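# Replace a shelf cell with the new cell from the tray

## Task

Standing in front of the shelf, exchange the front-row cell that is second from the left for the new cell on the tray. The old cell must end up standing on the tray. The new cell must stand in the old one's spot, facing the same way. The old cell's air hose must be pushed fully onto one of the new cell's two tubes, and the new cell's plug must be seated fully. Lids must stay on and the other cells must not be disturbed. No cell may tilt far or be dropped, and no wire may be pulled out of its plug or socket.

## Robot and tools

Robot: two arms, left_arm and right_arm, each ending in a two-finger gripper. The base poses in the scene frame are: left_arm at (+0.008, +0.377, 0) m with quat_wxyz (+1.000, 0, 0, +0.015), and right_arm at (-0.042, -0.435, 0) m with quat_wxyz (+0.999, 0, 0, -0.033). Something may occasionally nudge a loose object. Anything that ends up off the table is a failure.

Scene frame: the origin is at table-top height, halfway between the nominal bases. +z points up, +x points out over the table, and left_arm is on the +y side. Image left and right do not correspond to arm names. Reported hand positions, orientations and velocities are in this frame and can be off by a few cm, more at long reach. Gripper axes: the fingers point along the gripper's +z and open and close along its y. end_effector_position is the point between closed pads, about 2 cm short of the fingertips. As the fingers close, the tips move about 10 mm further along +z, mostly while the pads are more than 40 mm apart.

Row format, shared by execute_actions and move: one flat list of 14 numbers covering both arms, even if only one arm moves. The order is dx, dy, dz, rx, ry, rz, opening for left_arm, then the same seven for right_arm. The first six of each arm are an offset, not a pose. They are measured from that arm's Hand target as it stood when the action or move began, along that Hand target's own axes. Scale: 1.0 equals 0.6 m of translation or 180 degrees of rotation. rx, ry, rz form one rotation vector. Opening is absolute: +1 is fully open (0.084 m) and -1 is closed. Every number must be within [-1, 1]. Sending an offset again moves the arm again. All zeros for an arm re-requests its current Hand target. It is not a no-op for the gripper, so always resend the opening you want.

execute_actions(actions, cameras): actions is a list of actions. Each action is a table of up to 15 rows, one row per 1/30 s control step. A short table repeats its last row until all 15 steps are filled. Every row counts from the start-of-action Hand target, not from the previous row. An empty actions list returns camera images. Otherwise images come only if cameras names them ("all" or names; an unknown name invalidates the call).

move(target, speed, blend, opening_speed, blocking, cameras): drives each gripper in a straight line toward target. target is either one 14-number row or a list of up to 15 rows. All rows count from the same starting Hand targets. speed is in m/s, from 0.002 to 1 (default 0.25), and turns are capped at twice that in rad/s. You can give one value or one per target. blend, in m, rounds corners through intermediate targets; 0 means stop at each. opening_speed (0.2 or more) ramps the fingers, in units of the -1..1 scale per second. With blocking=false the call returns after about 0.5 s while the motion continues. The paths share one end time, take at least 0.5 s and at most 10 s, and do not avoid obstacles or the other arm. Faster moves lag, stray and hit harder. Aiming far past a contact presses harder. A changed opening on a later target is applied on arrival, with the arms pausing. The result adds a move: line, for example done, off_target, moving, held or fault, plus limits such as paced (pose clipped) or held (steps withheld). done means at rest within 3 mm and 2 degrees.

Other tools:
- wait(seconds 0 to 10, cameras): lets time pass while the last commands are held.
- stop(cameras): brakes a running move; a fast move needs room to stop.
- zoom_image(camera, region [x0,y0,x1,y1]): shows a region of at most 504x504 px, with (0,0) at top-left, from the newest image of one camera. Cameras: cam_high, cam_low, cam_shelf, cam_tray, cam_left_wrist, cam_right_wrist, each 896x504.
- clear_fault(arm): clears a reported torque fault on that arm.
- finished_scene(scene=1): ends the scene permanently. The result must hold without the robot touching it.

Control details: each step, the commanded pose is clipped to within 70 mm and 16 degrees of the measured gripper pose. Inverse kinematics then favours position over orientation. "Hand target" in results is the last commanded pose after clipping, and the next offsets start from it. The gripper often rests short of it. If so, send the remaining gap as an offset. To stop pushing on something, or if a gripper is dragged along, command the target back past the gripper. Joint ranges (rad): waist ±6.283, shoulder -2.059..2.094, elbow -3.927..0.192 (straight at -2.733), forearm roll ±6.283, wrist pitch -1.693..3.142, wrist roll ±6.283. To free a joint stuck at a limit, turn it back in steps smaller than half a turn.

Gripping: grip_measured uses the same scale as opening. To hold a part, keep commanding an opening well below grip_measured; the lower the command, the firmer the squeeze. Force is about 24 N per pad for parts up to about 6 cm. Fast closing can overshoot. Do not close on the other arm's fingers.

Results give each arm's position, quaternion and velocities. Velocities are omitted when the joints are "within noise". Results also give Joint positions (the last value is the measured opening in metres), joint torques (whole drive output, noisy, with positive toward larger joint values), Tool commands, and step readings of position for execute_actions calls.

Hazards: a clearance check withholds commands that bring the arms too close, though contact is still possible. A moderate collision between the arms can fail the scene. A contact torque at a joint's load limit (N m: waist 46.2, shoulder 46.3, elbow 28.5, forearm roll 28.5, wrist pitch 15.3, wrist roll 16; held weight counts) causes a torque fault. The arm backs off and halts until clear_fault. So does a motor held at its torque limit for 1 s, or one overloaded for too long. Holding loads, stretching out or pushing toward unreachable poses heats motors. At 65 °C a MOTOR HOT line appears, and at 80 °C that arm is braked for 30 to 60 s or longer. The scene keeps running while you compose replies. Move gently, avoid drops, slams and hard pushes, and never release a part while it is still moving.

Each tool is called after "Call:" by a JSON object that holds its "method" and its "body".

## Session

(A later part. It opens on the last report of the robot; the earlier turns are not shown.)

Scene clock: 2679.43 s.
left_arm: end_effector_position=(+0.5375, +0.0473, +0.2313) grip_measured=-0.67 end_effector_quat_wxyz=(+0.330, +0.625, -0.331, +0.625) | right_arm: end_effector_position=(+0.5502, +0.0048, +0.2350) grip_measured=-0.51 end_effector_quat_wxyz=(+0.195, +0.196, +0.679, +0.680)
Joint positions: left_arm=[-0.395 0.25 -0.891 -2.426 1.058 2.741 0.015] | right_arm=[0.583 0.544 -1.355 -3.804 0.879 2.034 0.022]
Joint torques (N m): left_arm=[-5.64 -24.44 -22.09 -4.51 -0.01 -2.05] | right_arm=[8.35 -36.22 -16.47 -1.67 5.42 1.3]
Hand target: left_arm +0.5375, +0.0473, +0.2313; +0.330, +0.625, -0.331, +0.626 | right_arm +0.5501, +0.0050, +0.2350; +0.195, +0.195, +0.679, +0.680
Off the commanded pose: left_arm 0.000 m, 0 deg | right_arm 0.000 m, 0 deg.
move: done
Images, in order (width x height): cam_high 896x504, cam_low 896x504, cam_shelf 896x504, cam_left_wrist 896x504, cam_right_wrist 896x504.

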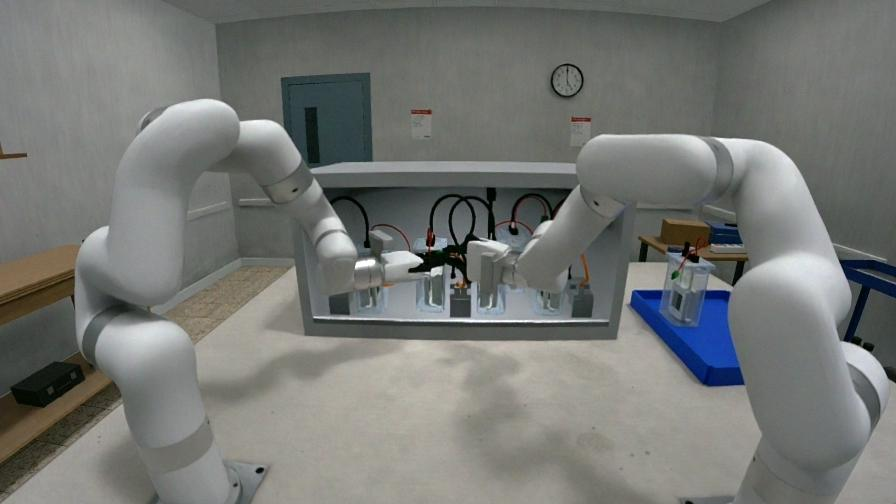

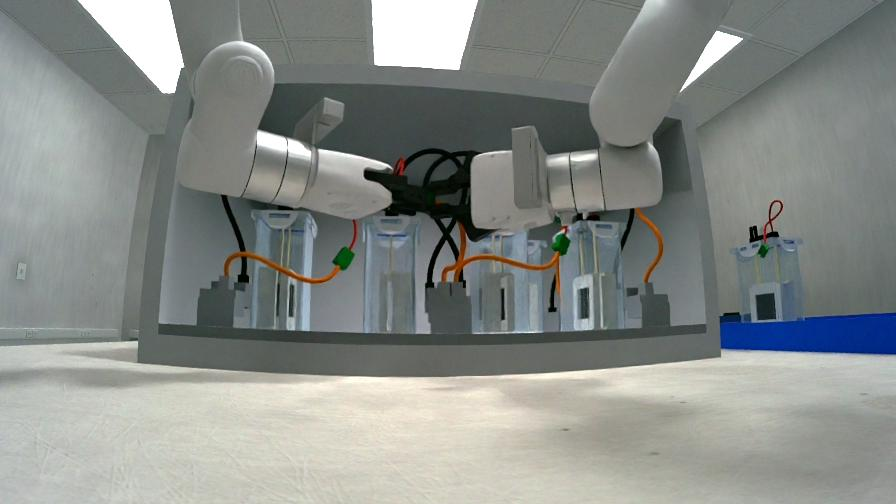

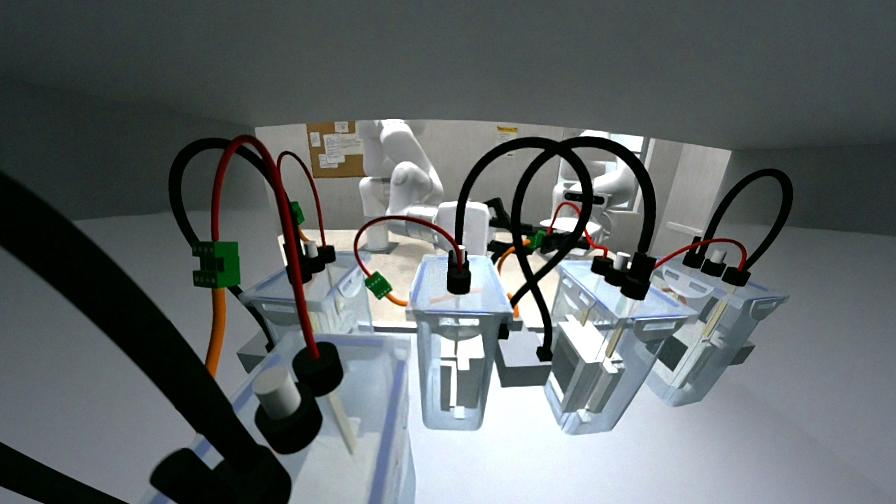

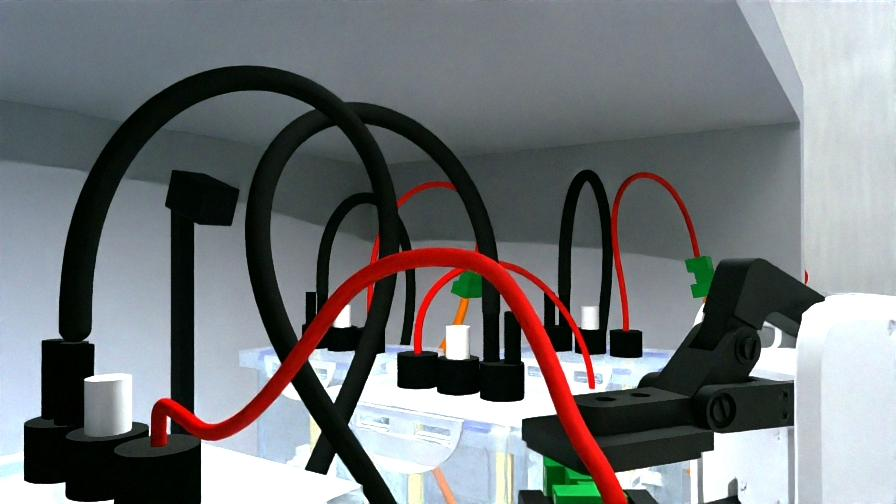

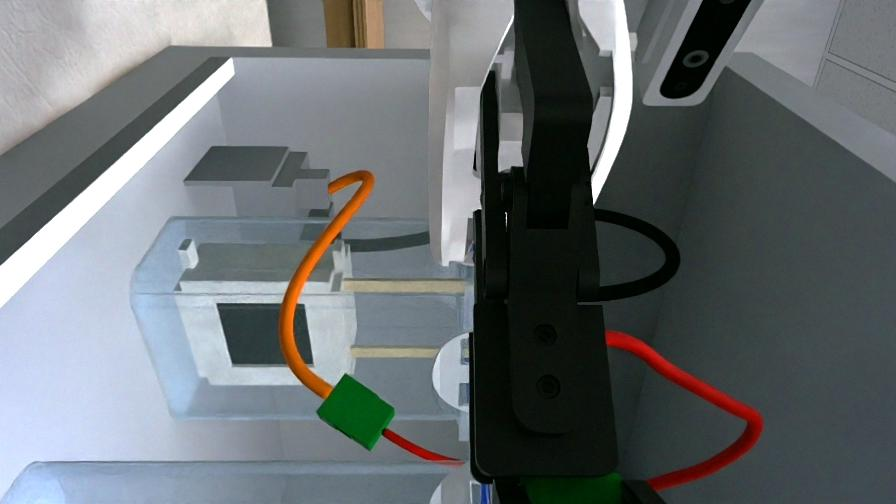

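Call:
{"method": "move", "body": {"target": [0, 0, 0.0025, 0, 0, 0, -1, 0, 0, 0, 0, 0, 0, -1], "speed": 0.015, "cameras": ["cam_left_wrist", "cam_right_wrist", "cam_shelf"]}}

Call:
{"method": "zoom_image", "body": {"camera": "cam_right_wrist", "region": [480, 400, 680, 504]}}

Call:
{"method": "zoom_image", "body": {"camera": "cam_left_wrist", "region": [500, 440, 640, 504]}}

Call:
{"method": "zoom_image", "body": {"camera": "cam_shelf", "region": [520, 220, 560, 260]}}

Scene clock: 2684.20 s.
left_arm: end_effector_position=(+0.5384, +0.0461, +0.2313) grip_measured=-0.67 end_effector_quat_wxyz=(+0.330, +0.625, -0.331, +0.625) | right_arm: end_effector_position=(+0.5501, +0.0049, +0.2349) grip_measured=-0.51 end_effector_quat_wxyz=(+0.195, +0.196, +0.679, +0.680)
Joint positions: left_arm=[-0.397 0.253 -0.896 -2.428 1.056 2.741 0.015] | right_arm=[0.583 0.544 -1.355 -3.804 0.879 2.034 0.022]
Joint torques (N m): left_arm=[-8.41 -23.8 -25.47 -4.84 0.79 -2.08] | right_arm=[17.15 -32.33 -13.25 -0.6 9.94 1.89]
Hand target: left_arm +0.5383, +0.0460, +0.2313; +0.330, +0.625, -0.331, +0.626 | right_arm +0.5501, +0.0050, +0.2350; +0.195, +0.195, +0.679, +0.680
Off the commanded pose: left_arm 0.000 m, 0 deg | right_arm 0.000 m, 0 deg.
move: done
Images, in order (width x height): cam_shelf 896x504, cam_left_wrist 896x504, cam_right_wrist 896x504.

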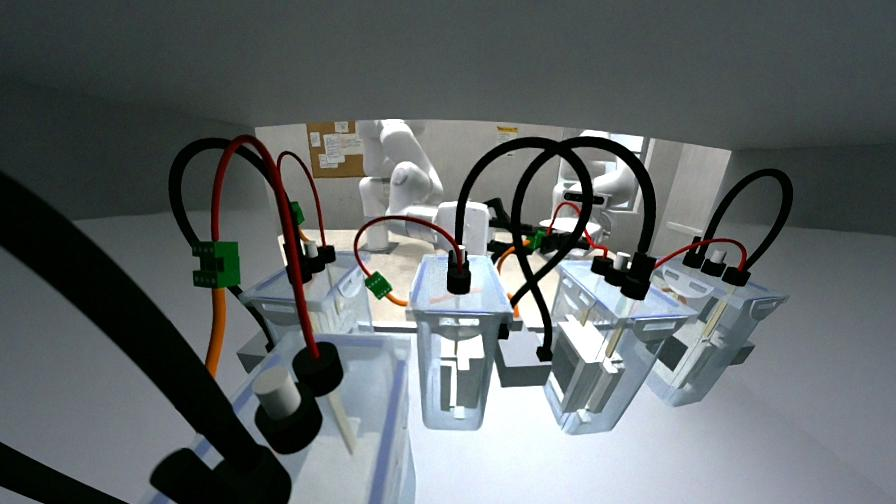

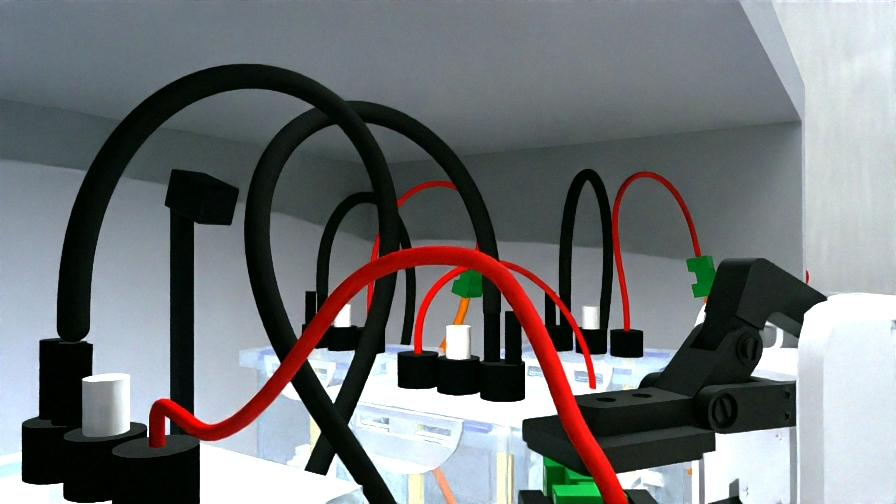

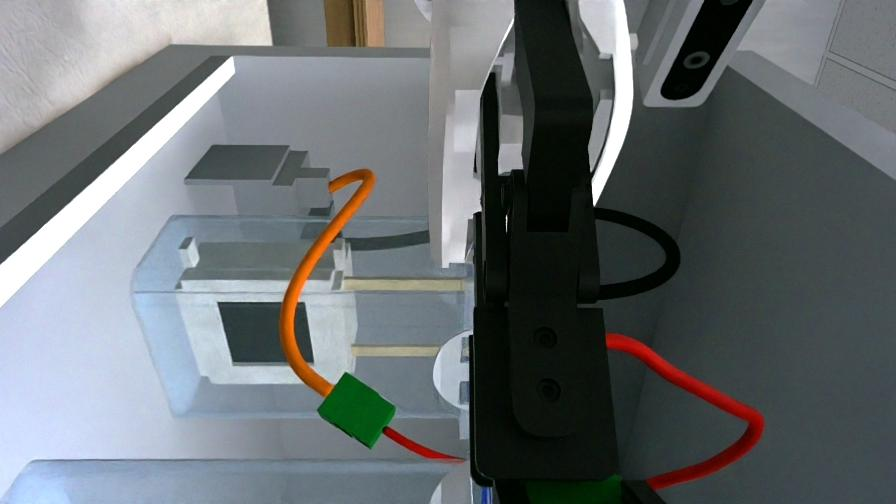

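Scaled by 2.520 from the camera's 896x504 image, which has a finer 1280x720 frame.

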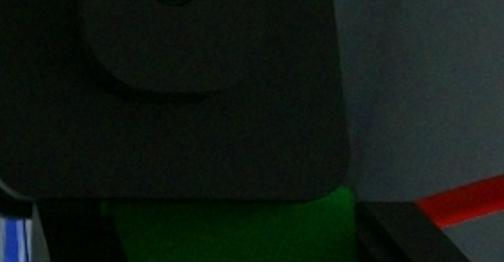

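Scaled by 3.600 from the camera's 896x504 image, which has a finer 1280x720 frame.

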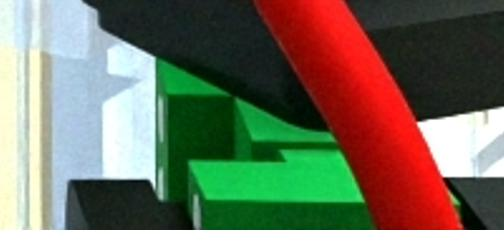

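Scaled by 12.600 from the camera's 896x504 image, which has a finer 1280x720 frame.

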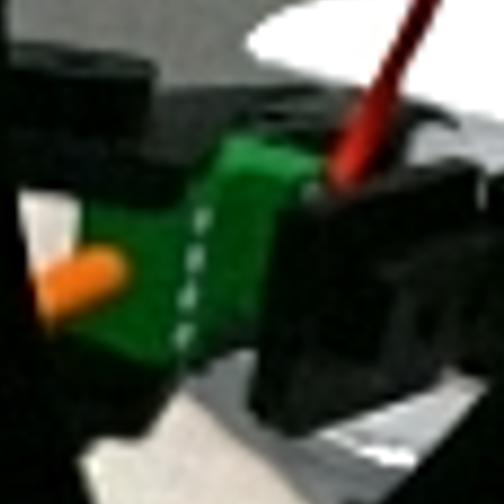

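Call:
{"method": "move", "body": {"target": [0, 0, 0.002, 0, 0, 0, -1, 0, 0, 0, 0, 0, 0, -1], "speed": 0.015, "cameras": ["cam_left_wrist", "cam_right_wrist", "cam_shelf"]}}

Call:
{"method": "zoom_image", "body": {"camera": "cam_right_wrist", "region": [480, 400, 680, 504]}}

Call:
{"method": "zoom_image", "body": {"camera": "cam_left_wrist", "region": [500, 440, 640, 504]}}

Call:
{"method": "zoom_image", "body": {"camera": "cam_shelf", "region": [520, 220, 560, 260]}}

Scene clock: 2693.10 s.
left_arm: end_effector_position=(+0.5390, +0.0451, +0.2313) grip_measured=-0.67 end_effector_quat_wxyz=(+0.330, +0.625, -0.331, +0.626) | right_arm: end_effector_position=(+0.5501, +0.0050, +0.2350) grip_measured=-0.51 end_effector_quat_wxyz=(+0.195, +0.195, +0.679, +0.680)
Joint positions: left_arm=[-0.399 0.256 -0.9 -2.429 1.055 2.741 0.015] | right_arm=[0.583 0.544 -1.355 -3.804 0.879 2.034 0.022]
Joint torques (N m): left_arm=[-9.17 -23.78 -25.24 -4.51 0.91 -1.97] | right_arm=[18.8 -30.2 -15.41 -0.89 8.79 1.87]
Hand target: left_arm +0.5390, +0.0451, +0.2313; +0.330, +0.625, -0.331, +0.626 | right_arm +0.5501, +0.0050, +0.2350; +0.195, +0.195, +0.679, +0.680
Off the commanded pose: left_arm 0.000 m, 0 deg | right_arm 0.000 m, 0 deg.
move: done
Images, in order (width x height): cam_shelf 896x504, cam_left_wrist 896x504, cam_right_wrist 896x504.

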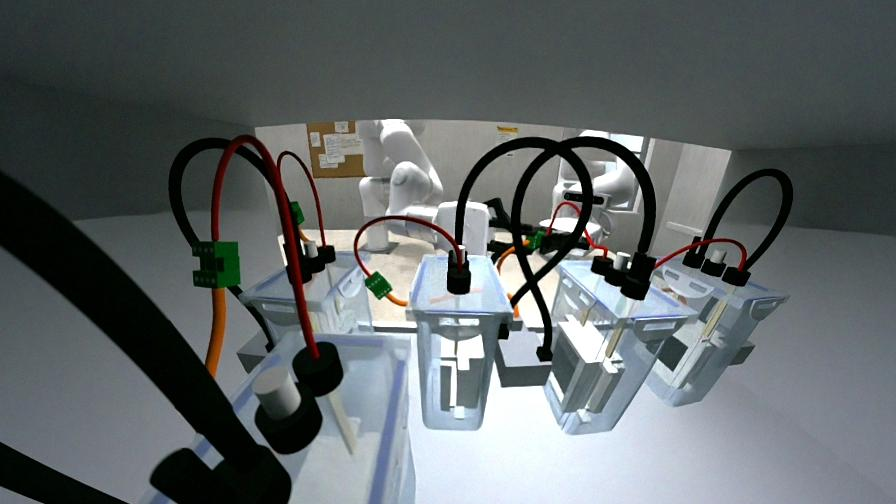

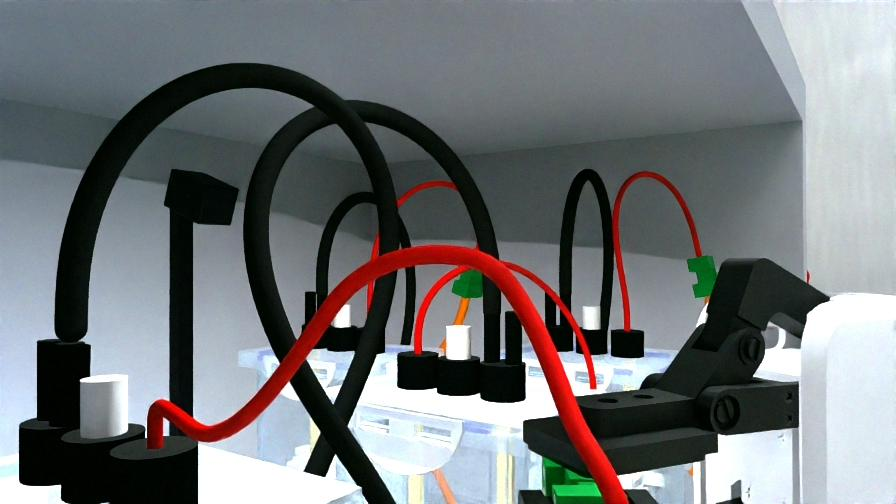

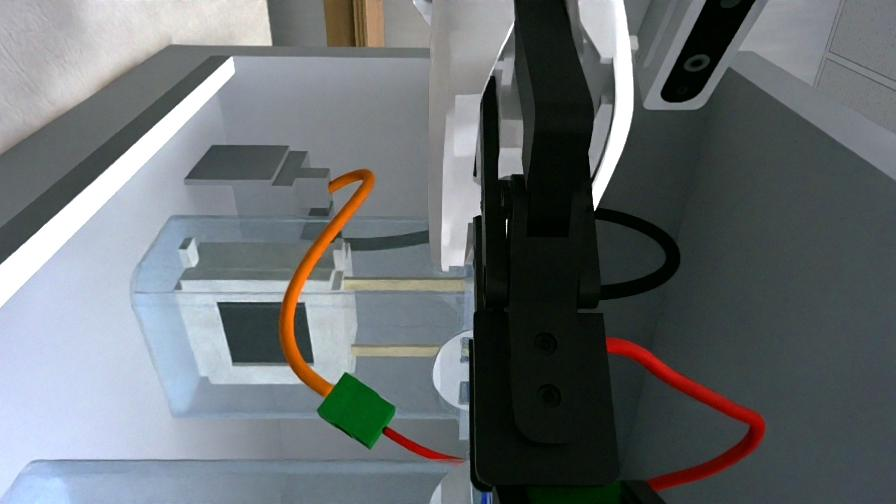

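Scaled by 2.520 from the camera's 896x504 image, which has a finer 1280x720 frame.

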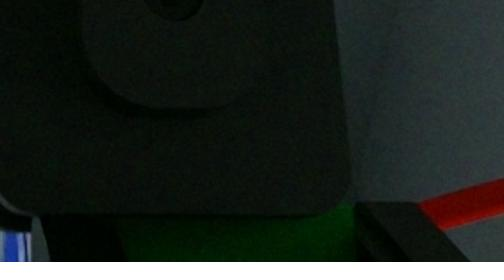

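Scaled by 3.600 from the camera's 896x504 image, which has a finer 1280x720 frame.

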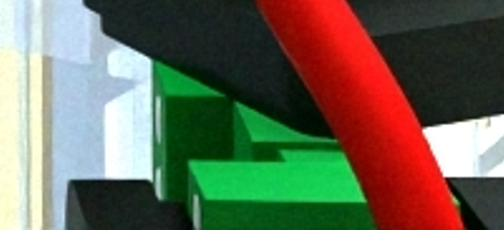

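Scaled by 12.600 from the camera's 896x504 image, which has a finer 1280x720 frame.

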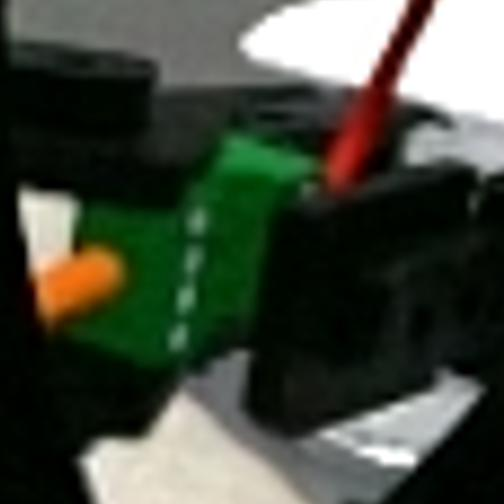

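Call:
{"method": "move", "body": {"target": [0, 0, -0.0005, 0, 0, 0, -0.5, 0, 0, 0, 0, 0, 0, -1], "opening_speed": 0.25, "speed": 0.02}}

Call:
{"method": "move", "body": {"target": [0, 0, -0.03, 0, 0, 0, -0.5, 0, 0, 0, 0, 0, 0, -1], "speed": 0.03, "cameras": ["cam_left_wrist", "cam_right_wrist", "cam_shelf", "cam_low", "cam_high"]}}

Call:
{"method": "zoom_image", "body": {"camera": "cam_right_wrist", "region": [480, 400, 680, 504]}}

Call:
{"method": "zoom_image", "body": {"camera": "cam_left_wrist", "region": [460, 404, 640, 504]}}

Call:
{"method": "zoom_image", "body": {"camera": "cam_shelf", "region": [510, 210, 570, 265]}}

Call:
{"method": "zoom_image", "body": {"camera": "cam_high", "region": [420, 235, 460, 275]}}

Scene clock: 2702.90 s.
left_arm: end_effector_position=(+0.5389, +0.0453, +0.2314) grip_measured=-0.52 end_effector_quat_wxyz=(+0.330, +0.625, -0.331, +0.626) | right_arm: end_effector_position=(+0.5500, +0.0051, +0.2350) grip_measured=-0.51 end_effector_quat_wxyz=(+0.195, +0.195, +0.679, +0.680)
Joint positions: left_arm=[-0.399 0.255 -0.899 -2.429 1.055 2.741 0.021] | right_arm=[0.584 0.544 -1.355 -3.804 0.879 2.034 0.022]
Joint torques (N m): left_arm=[-1.75 -37.82 -17.9 -2.02 1.1 -1.6] | right_arm=[-4.83 -33.67 -12.66 -2.61 0.95 1.86]
Hand target: left_arm +0.5389, +0.0453, +0.2313; +0.330, +0.625, -0.331, +0.626 | right_arm +0.5501, +0.0050, +0.2350; +0.195, +0.195, +0.679, +0.680
Off the commanded pose: left_arm 0.000 m, 0 deg | right_arm 0.000 m, 0 deg.
move: done

Scene clock: 2703.87 s.
left_arm: end_effector_position=(+0.5287, +0.0602, +0.2313) grip_measured=-0.52 end_effector_quat_wxyz=(+0.330, +0.625, -0.331, +0.626) | right_arm: end_effector_position=(+0.5501, +0.0050, +0.2350) grip_measured=-0.51 end_effector_quat_wxyz=(+0.195, +0.195, +0.679, +0.680)
Joint positions: left_arm=[-0.372 0.215 -0.841 -2.407 1.079 2.74 0.021] | right_arm=[0.583 0.544 -1.355 -3.804 0.879 2.034 0.022]
Joint torques (N m): left_arm=[4.61 -43.2 -10.67 2.39 4.81 -2.03] | right_arm=[-5.04 -33.59 -12.58 0.55 0.99 1.8]
Hand target: left_arm +0.5287, +0.0602, +0.2313; +0.330, +0.625, -0.331, +0.626 | right_arm +0.5501, +0.0050, +0.2350; +0.195, +0.195, +0.679, +0.680
Off the commanded pose: left_arm 0.000 m, 0 deg | right_arm 0.000 m, 0 deg.
move: done
Images, in order (width x height): cam_high 896x504, cam_low 896x504, cam_shelf 896x504, cam_left_wrist 896x504, cam_right_wrist 896x504.

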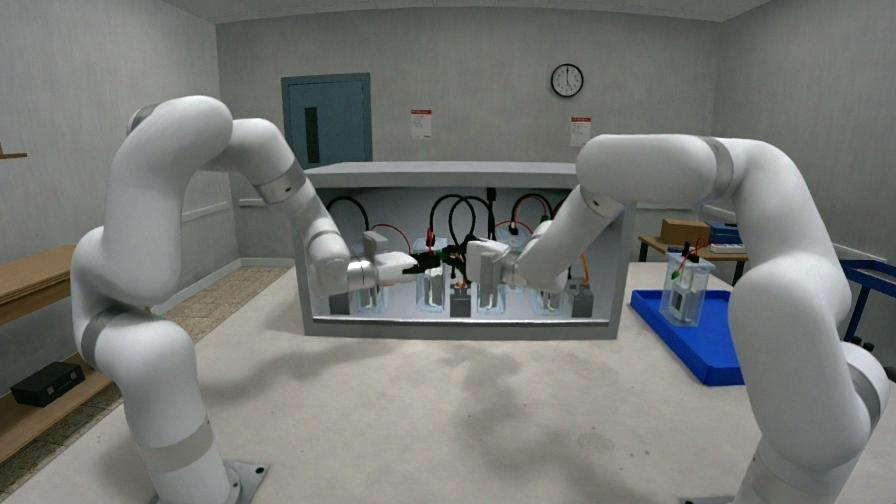

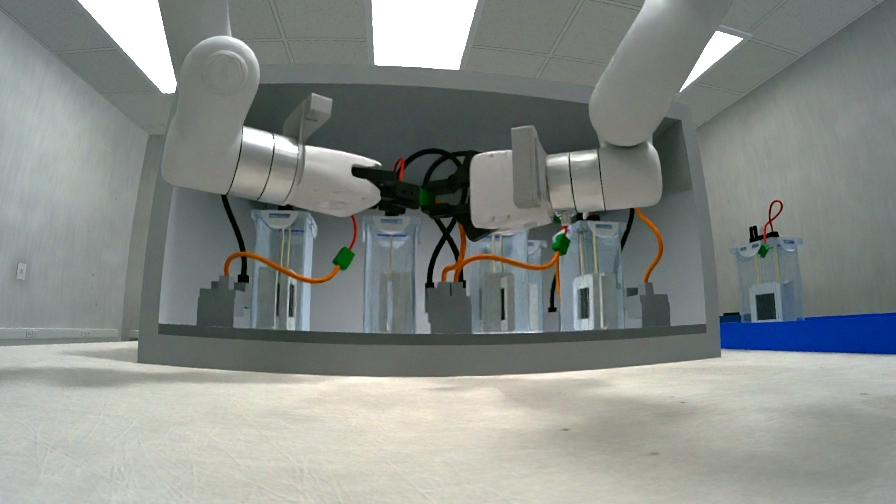

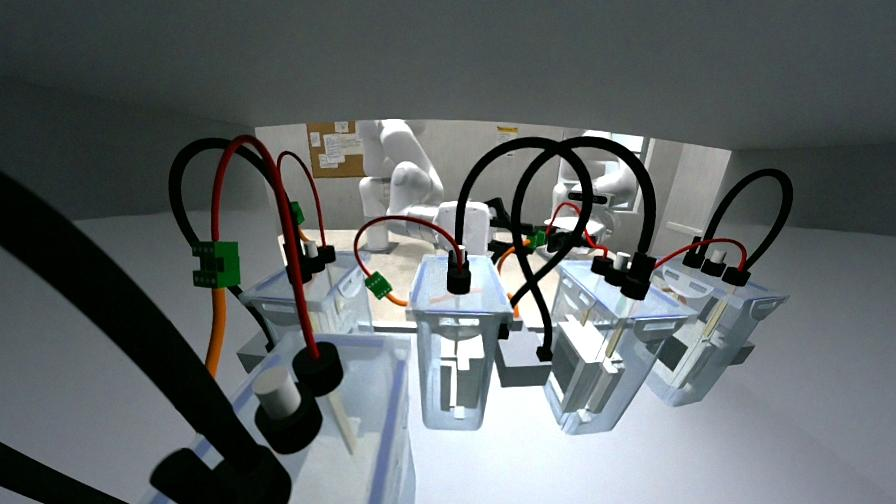

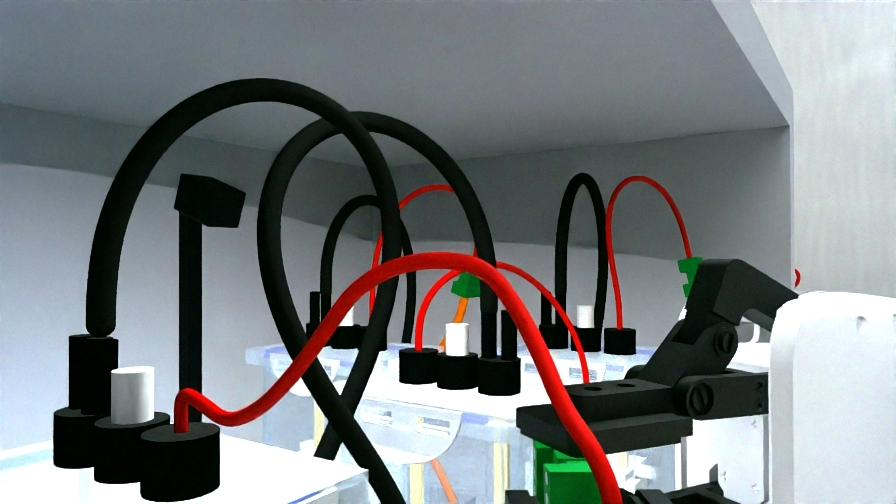

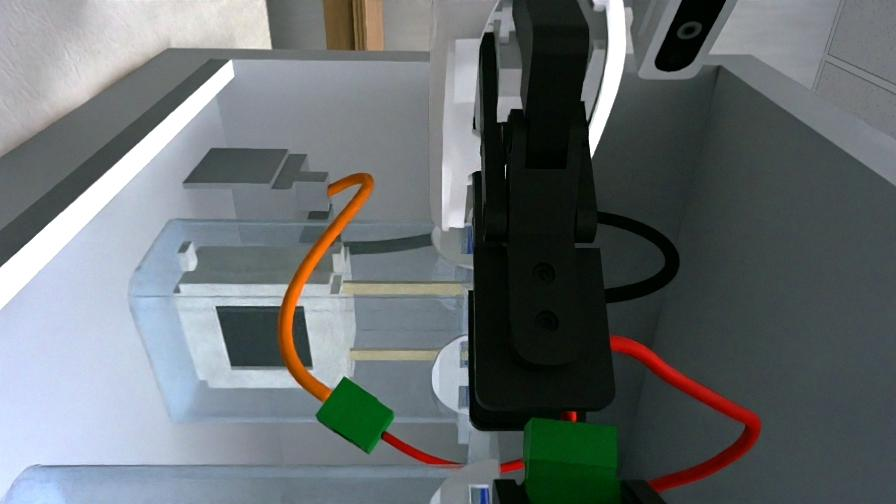

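Scaled by 2.520 from the camera's 896x504 image, which has a finer 1280x720 frame.

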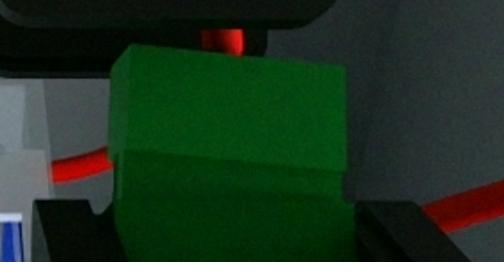

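Scaled by 2.800 from the camera's 896x504 image, which has a finer 1280x720 frame.

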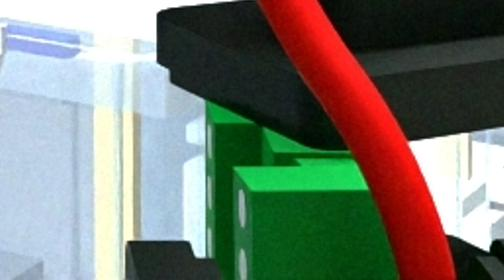

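Scaled by 8.400 from the camera's 896x504 image, which has a finer 1280x720 frame.

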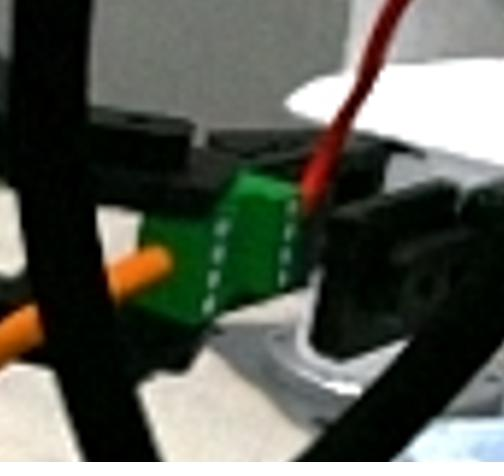

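Scaled by 12.600 from the camera's 896x504 image, which has a finer 1280x720 frame.

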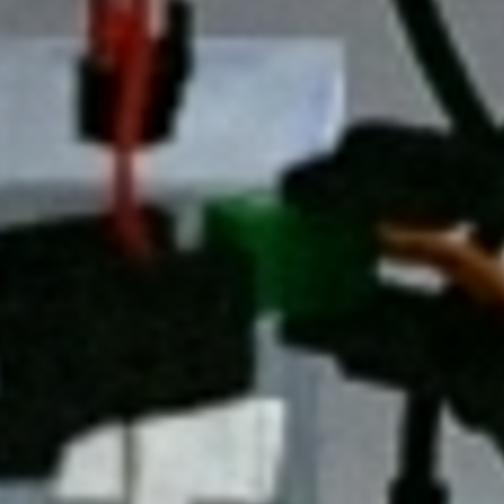

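Call:
{"method": "move", "body": {"target": [0, 0, 0, 0, 0, 0, -0.85, 0, 0, 0, 0, 0, 0, -1], "opening_speed": 0.3, "cameras": ["cam_left_wrist", "cam_right_wrist", "cam_shelf", "cam_low"]}}

Call:
{"method": "zoom_image", "body": {"camera": "cam_right_wrist", "region": [440, 340, 680, 504]}}

Call:
{"method": "zoom_image", "body": {"camera": "cam_left_wrist", "region": [460, 404, 640, 504]}}

Call:
{"method": "zoom_image", "body": {"camera": "cam_shelf", "region": [510, 210, 570, 265]}}

Scene clock: 2723.97 s.
left_arm: end_effector_position=(+0.5287, +0.0602, +0.2313) grip_measured=-0.87 end_effector_quat_wxyz=(+0.330, +0.625, -0.331, +0.625) | right_arm: end_effector_position=(+0.5501, +0.0050, +0.2350) grip_measured=-0.51 end_effector_quat_wxyz=(+0.195, +0.195, +0.679, +0.680)
Joint positions: left_arm=[-0.371 0.215 -0.841 -2.407 1.079 2.74 0.006] | right_arm=[0.583 0.544 -1.355 -3.804 0.879 2.034 0.022]
Joint torques (N m): left_arm=[4.88 -43.26 -10.88 2.11 4.75 -1.98] | right_arm=[-4.8 -32.53 -12.65 4.04 1.04 1.79]
Hand target: left_arm +0.5287, +0.0602, +0.2313; +0.330, +0.625, -0.331, +0.626 | right_arm +0.5501, +0.0050, +0.2350; +0.195, +0.195, +0.679, +0.680
Off the commanded pose: left_arm 0.000 m, 0 deg | right_arm 0.000 m, 0 deg.
move: done
Images, in order (width x height): cam_low 896x504, cam_shelf 896x504, cam_left_wrist 896x504, cam_right_wrist 896x504.

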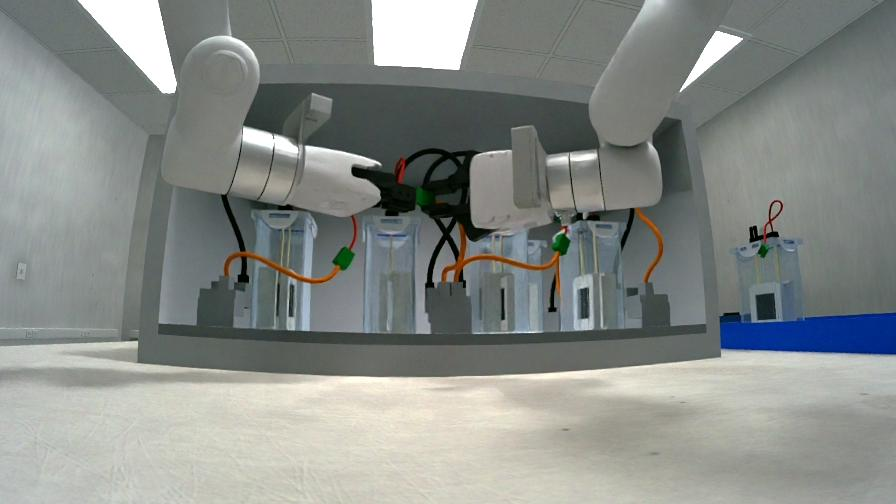

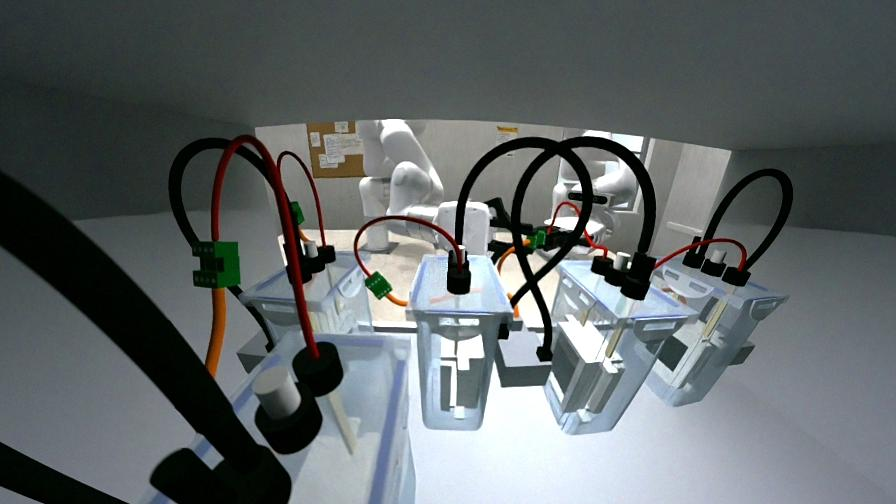

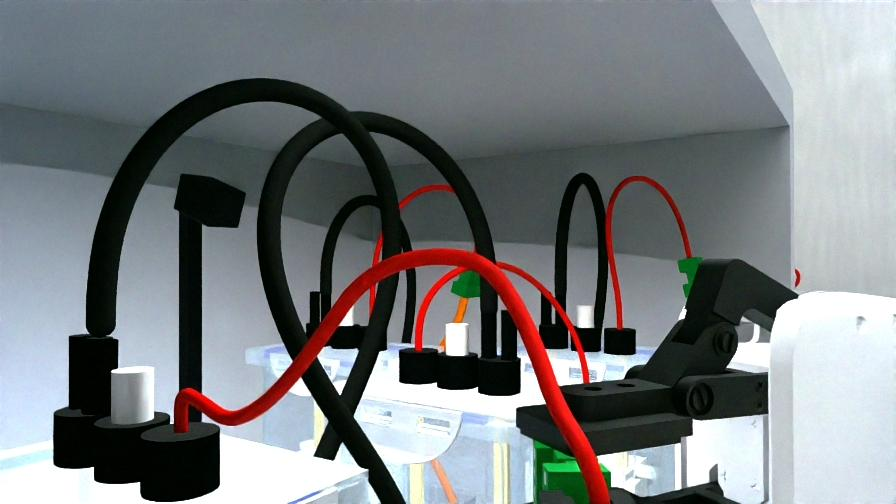

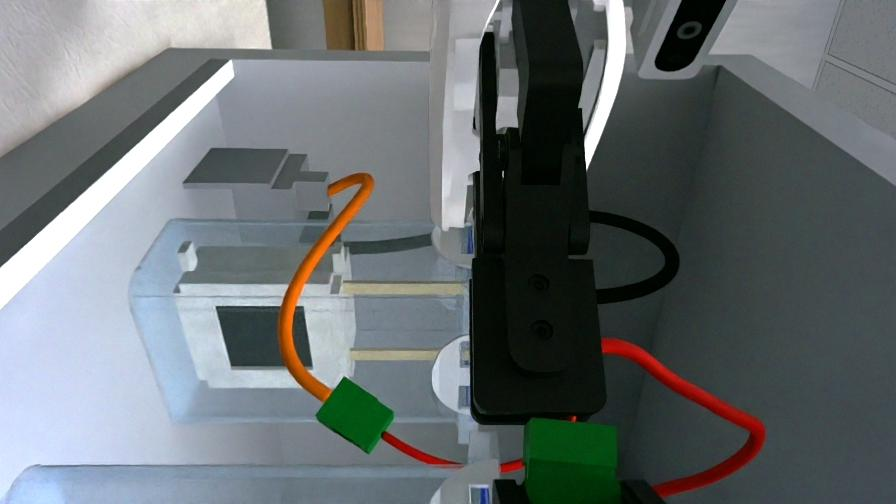

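Scaled by 2.100 from the camera's 896x504 image, which has a finer 1280x720 frame.

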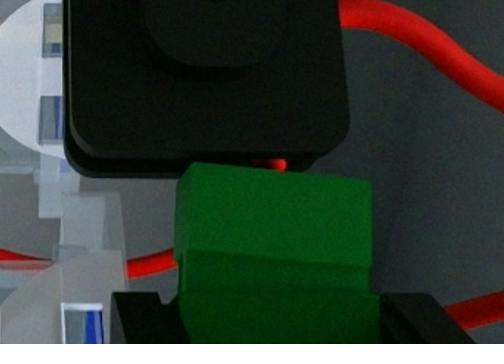

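Scaled by 2.800 from the camera's 896x504 image, which has a finer 1280x720 frame.

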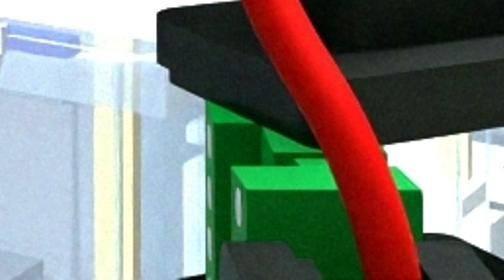

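Scaled by 8.400 from the camera's 896x504 image, which has a finer 1280x720 frame.

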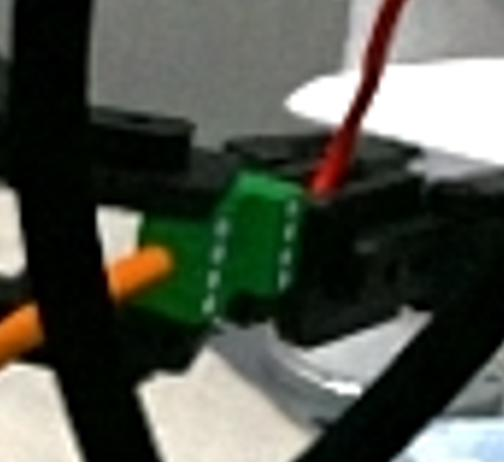

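Call:
{"method": "move", "body": {"target": [0, 0, 0.005, 0, 0, 0, -0.85, 0, 0, 0, 0, 0, 0, -1], "speed": 0.015, "cameras": ["cam_right_wrist"]}}

Call:
{"method": "zoom_image", "body": {"camera": "cam_right_wrist", "region": [440, 340, 680, 504]}}

Scene clock: 2729.23 s.
left_arm: end_effector_position=(+0.5304, +0.0578, +0.2312) grip_measured=-0.87 end_effector_quat_wxyz=(+0.330, +0.625, -0.331, +0.625) | right_arm: end_effector_position=(+0.5503, +0.0048, +0.2349) grip_measured=-0.51 end_effector_quat_wxyz=(+0.195, +0.196, +0.679, +0.680)
Joint positions: left_arm=[-0.376 0.222 -0.85 -2.411 1.075 2.74 0.006] | right_arm=[0.583 0.544 -1.355 -3.804 0.879 2.034 0.022]
Joint torques (N m): left_arm=[-6.33 -28.74 -22.6 -4.25 2.02 -0.83] | right_arm=[5.09 -32.08 -12.59 1.8 3.56 1.7]
Hand target: left_arm +0.5304, +0.0577, +0.2313; +0.330, +0.625, -0.331, +0.626 | right_arm +0.5501, +0.0050, +0.2350; +0.195, +0.195, +0.679, +0.680
Off the commanded pose: left_arm 0.000 m, 0 deg | right_arm 0.000 m, 0 deg.
move: done
Images, in order (width x height): cam_right_wrist 896x504.

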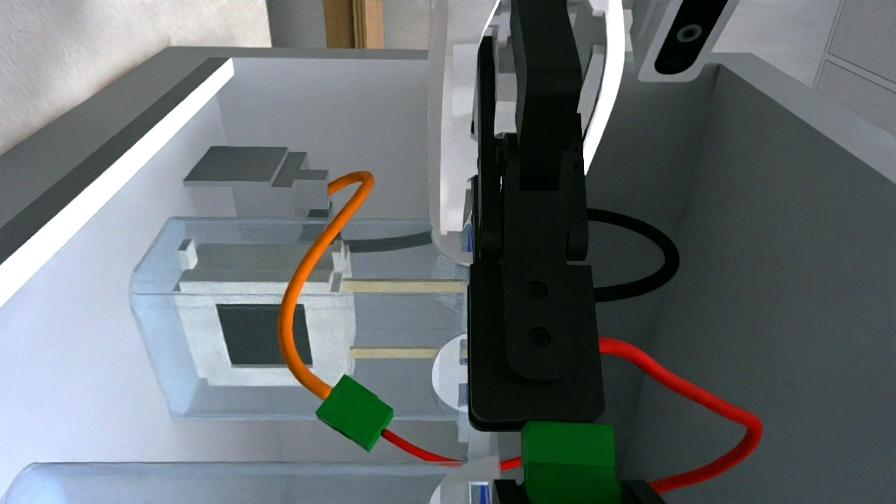

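Scaled by 2.100 from the camera's 896x504 image, which has a finer 1280x720 frame.

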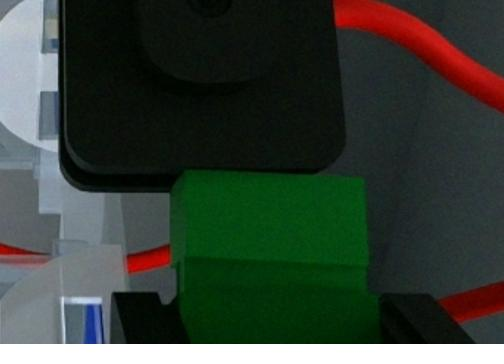

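Call:
{"method": "move", "body": {"target": [0, 0, 0.0035, 0, 0, 0, -0.85, 0, 0, 0, 0, 0, 0, -1], "speed": 0.015, "cameras": ["cam_right_wrist", "cam_shelf", "cam_left_wrist"]}}

Call:
{"method": "zoom_image", "body": {"camera": "cam_right_wrist", "region": [440, 340, 680, 504]}}

Call:
{"method": "zoom_image", "body": {"camera": "cam_shelf", "region": [510, 210, 570, 265]}}

Scene clock: 2732.90 s.
left_arm: end_effector_position=(+0.5316, +0.0560, +0.2314) grip_measured=-0.87 end_effector_quat_wxyz=(+0.330, +0.625, -0.331, +0.626) | right_arm: end_effector_position=(+0.5501, +0.0050, +0.2350) grip_measured=-0.51 end_effector_quat_wxyz=(+0.195, +0.195, +0.679, +0.680)
Joint positions: left_arm=[-0.379 0.227 -0.857 -2.414 1.072 2.74 0.006] | right_arm=[0.583 0.544 -1.355 -3.804 0.879 2.034 0.022]
Joint torques (N m): left_arm=[-7.73 -30.13 -25.61 -4.76 2.97 1.71] | right_arm=[12.12 -28.6 -12.61 -5.39 4.13 1.62]
Hand target: left_arm +0.5316, +0.0560, +0.2313; +0.330, +0.625, -0.331, +0.626 | right_arm +0.5501, +0.0050, +0.2350; +0.195, +0.195, +0.679, +0.680
Off the commanded pose: left_arm 0.000 m, 0 deg | right_arm 0.000 m, 0 deg.
move: done
Images, in order (width x height): cam_shelf 896x504, cam_left_wrist 896x504, cam_right_wrist 896x504.

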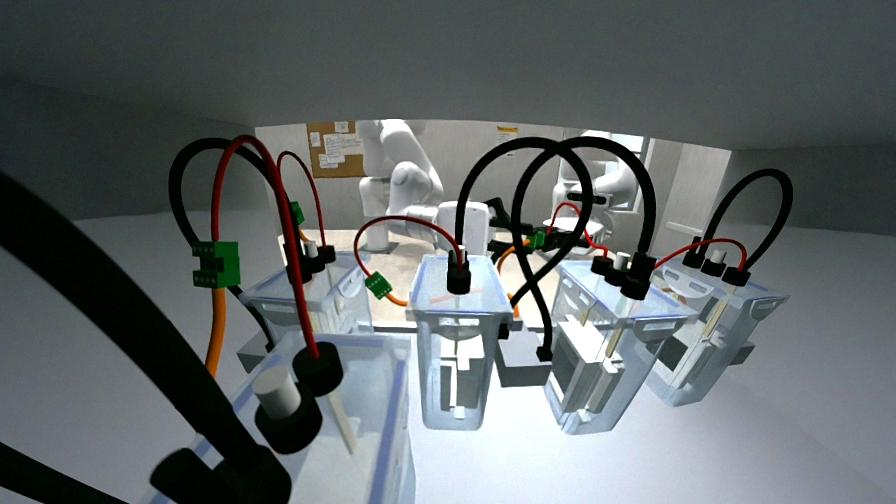

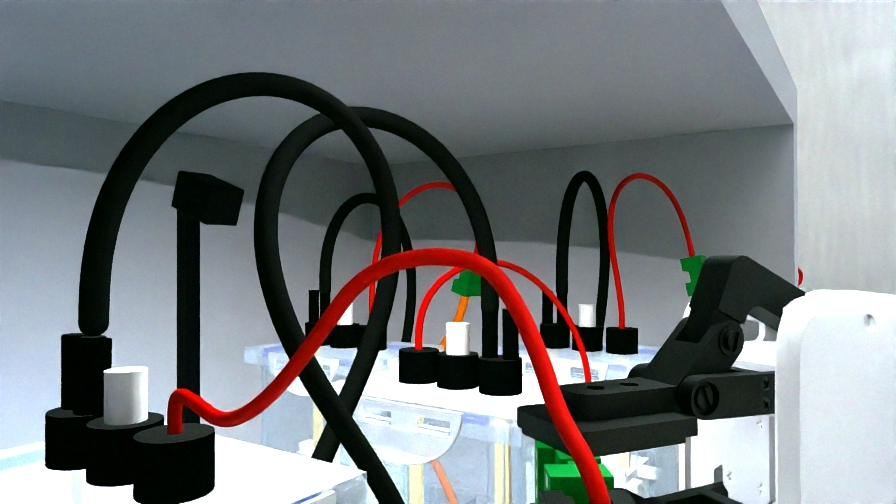

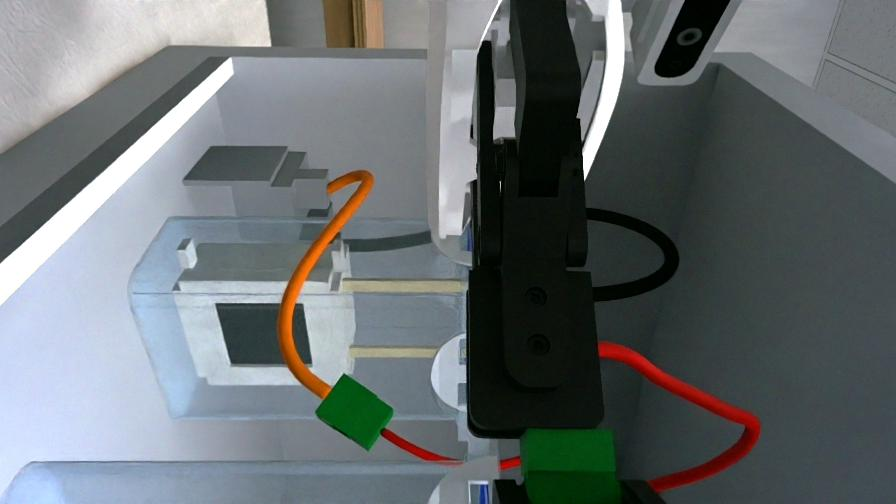

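Scaled by 2.100 from the camera's 896x504 image, which has a finer 1280x720 frame.

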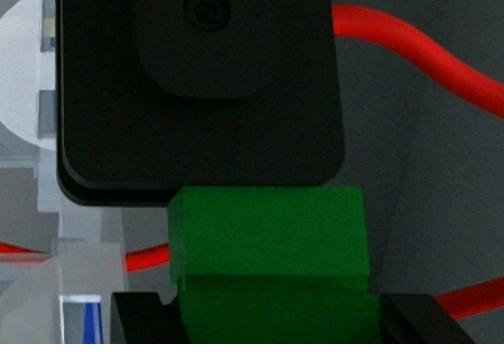

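Scaled by 8.400 from the camera's 896x504 image, which has a finer 1280x720 frame.

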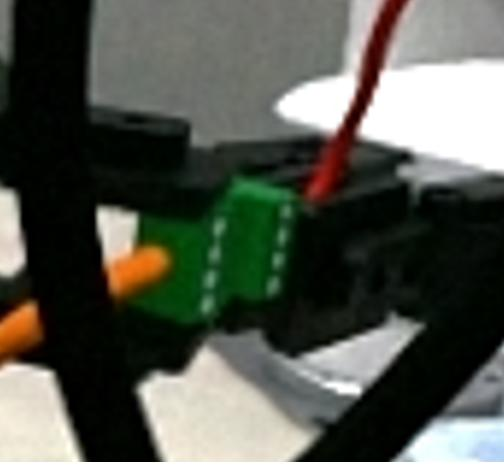

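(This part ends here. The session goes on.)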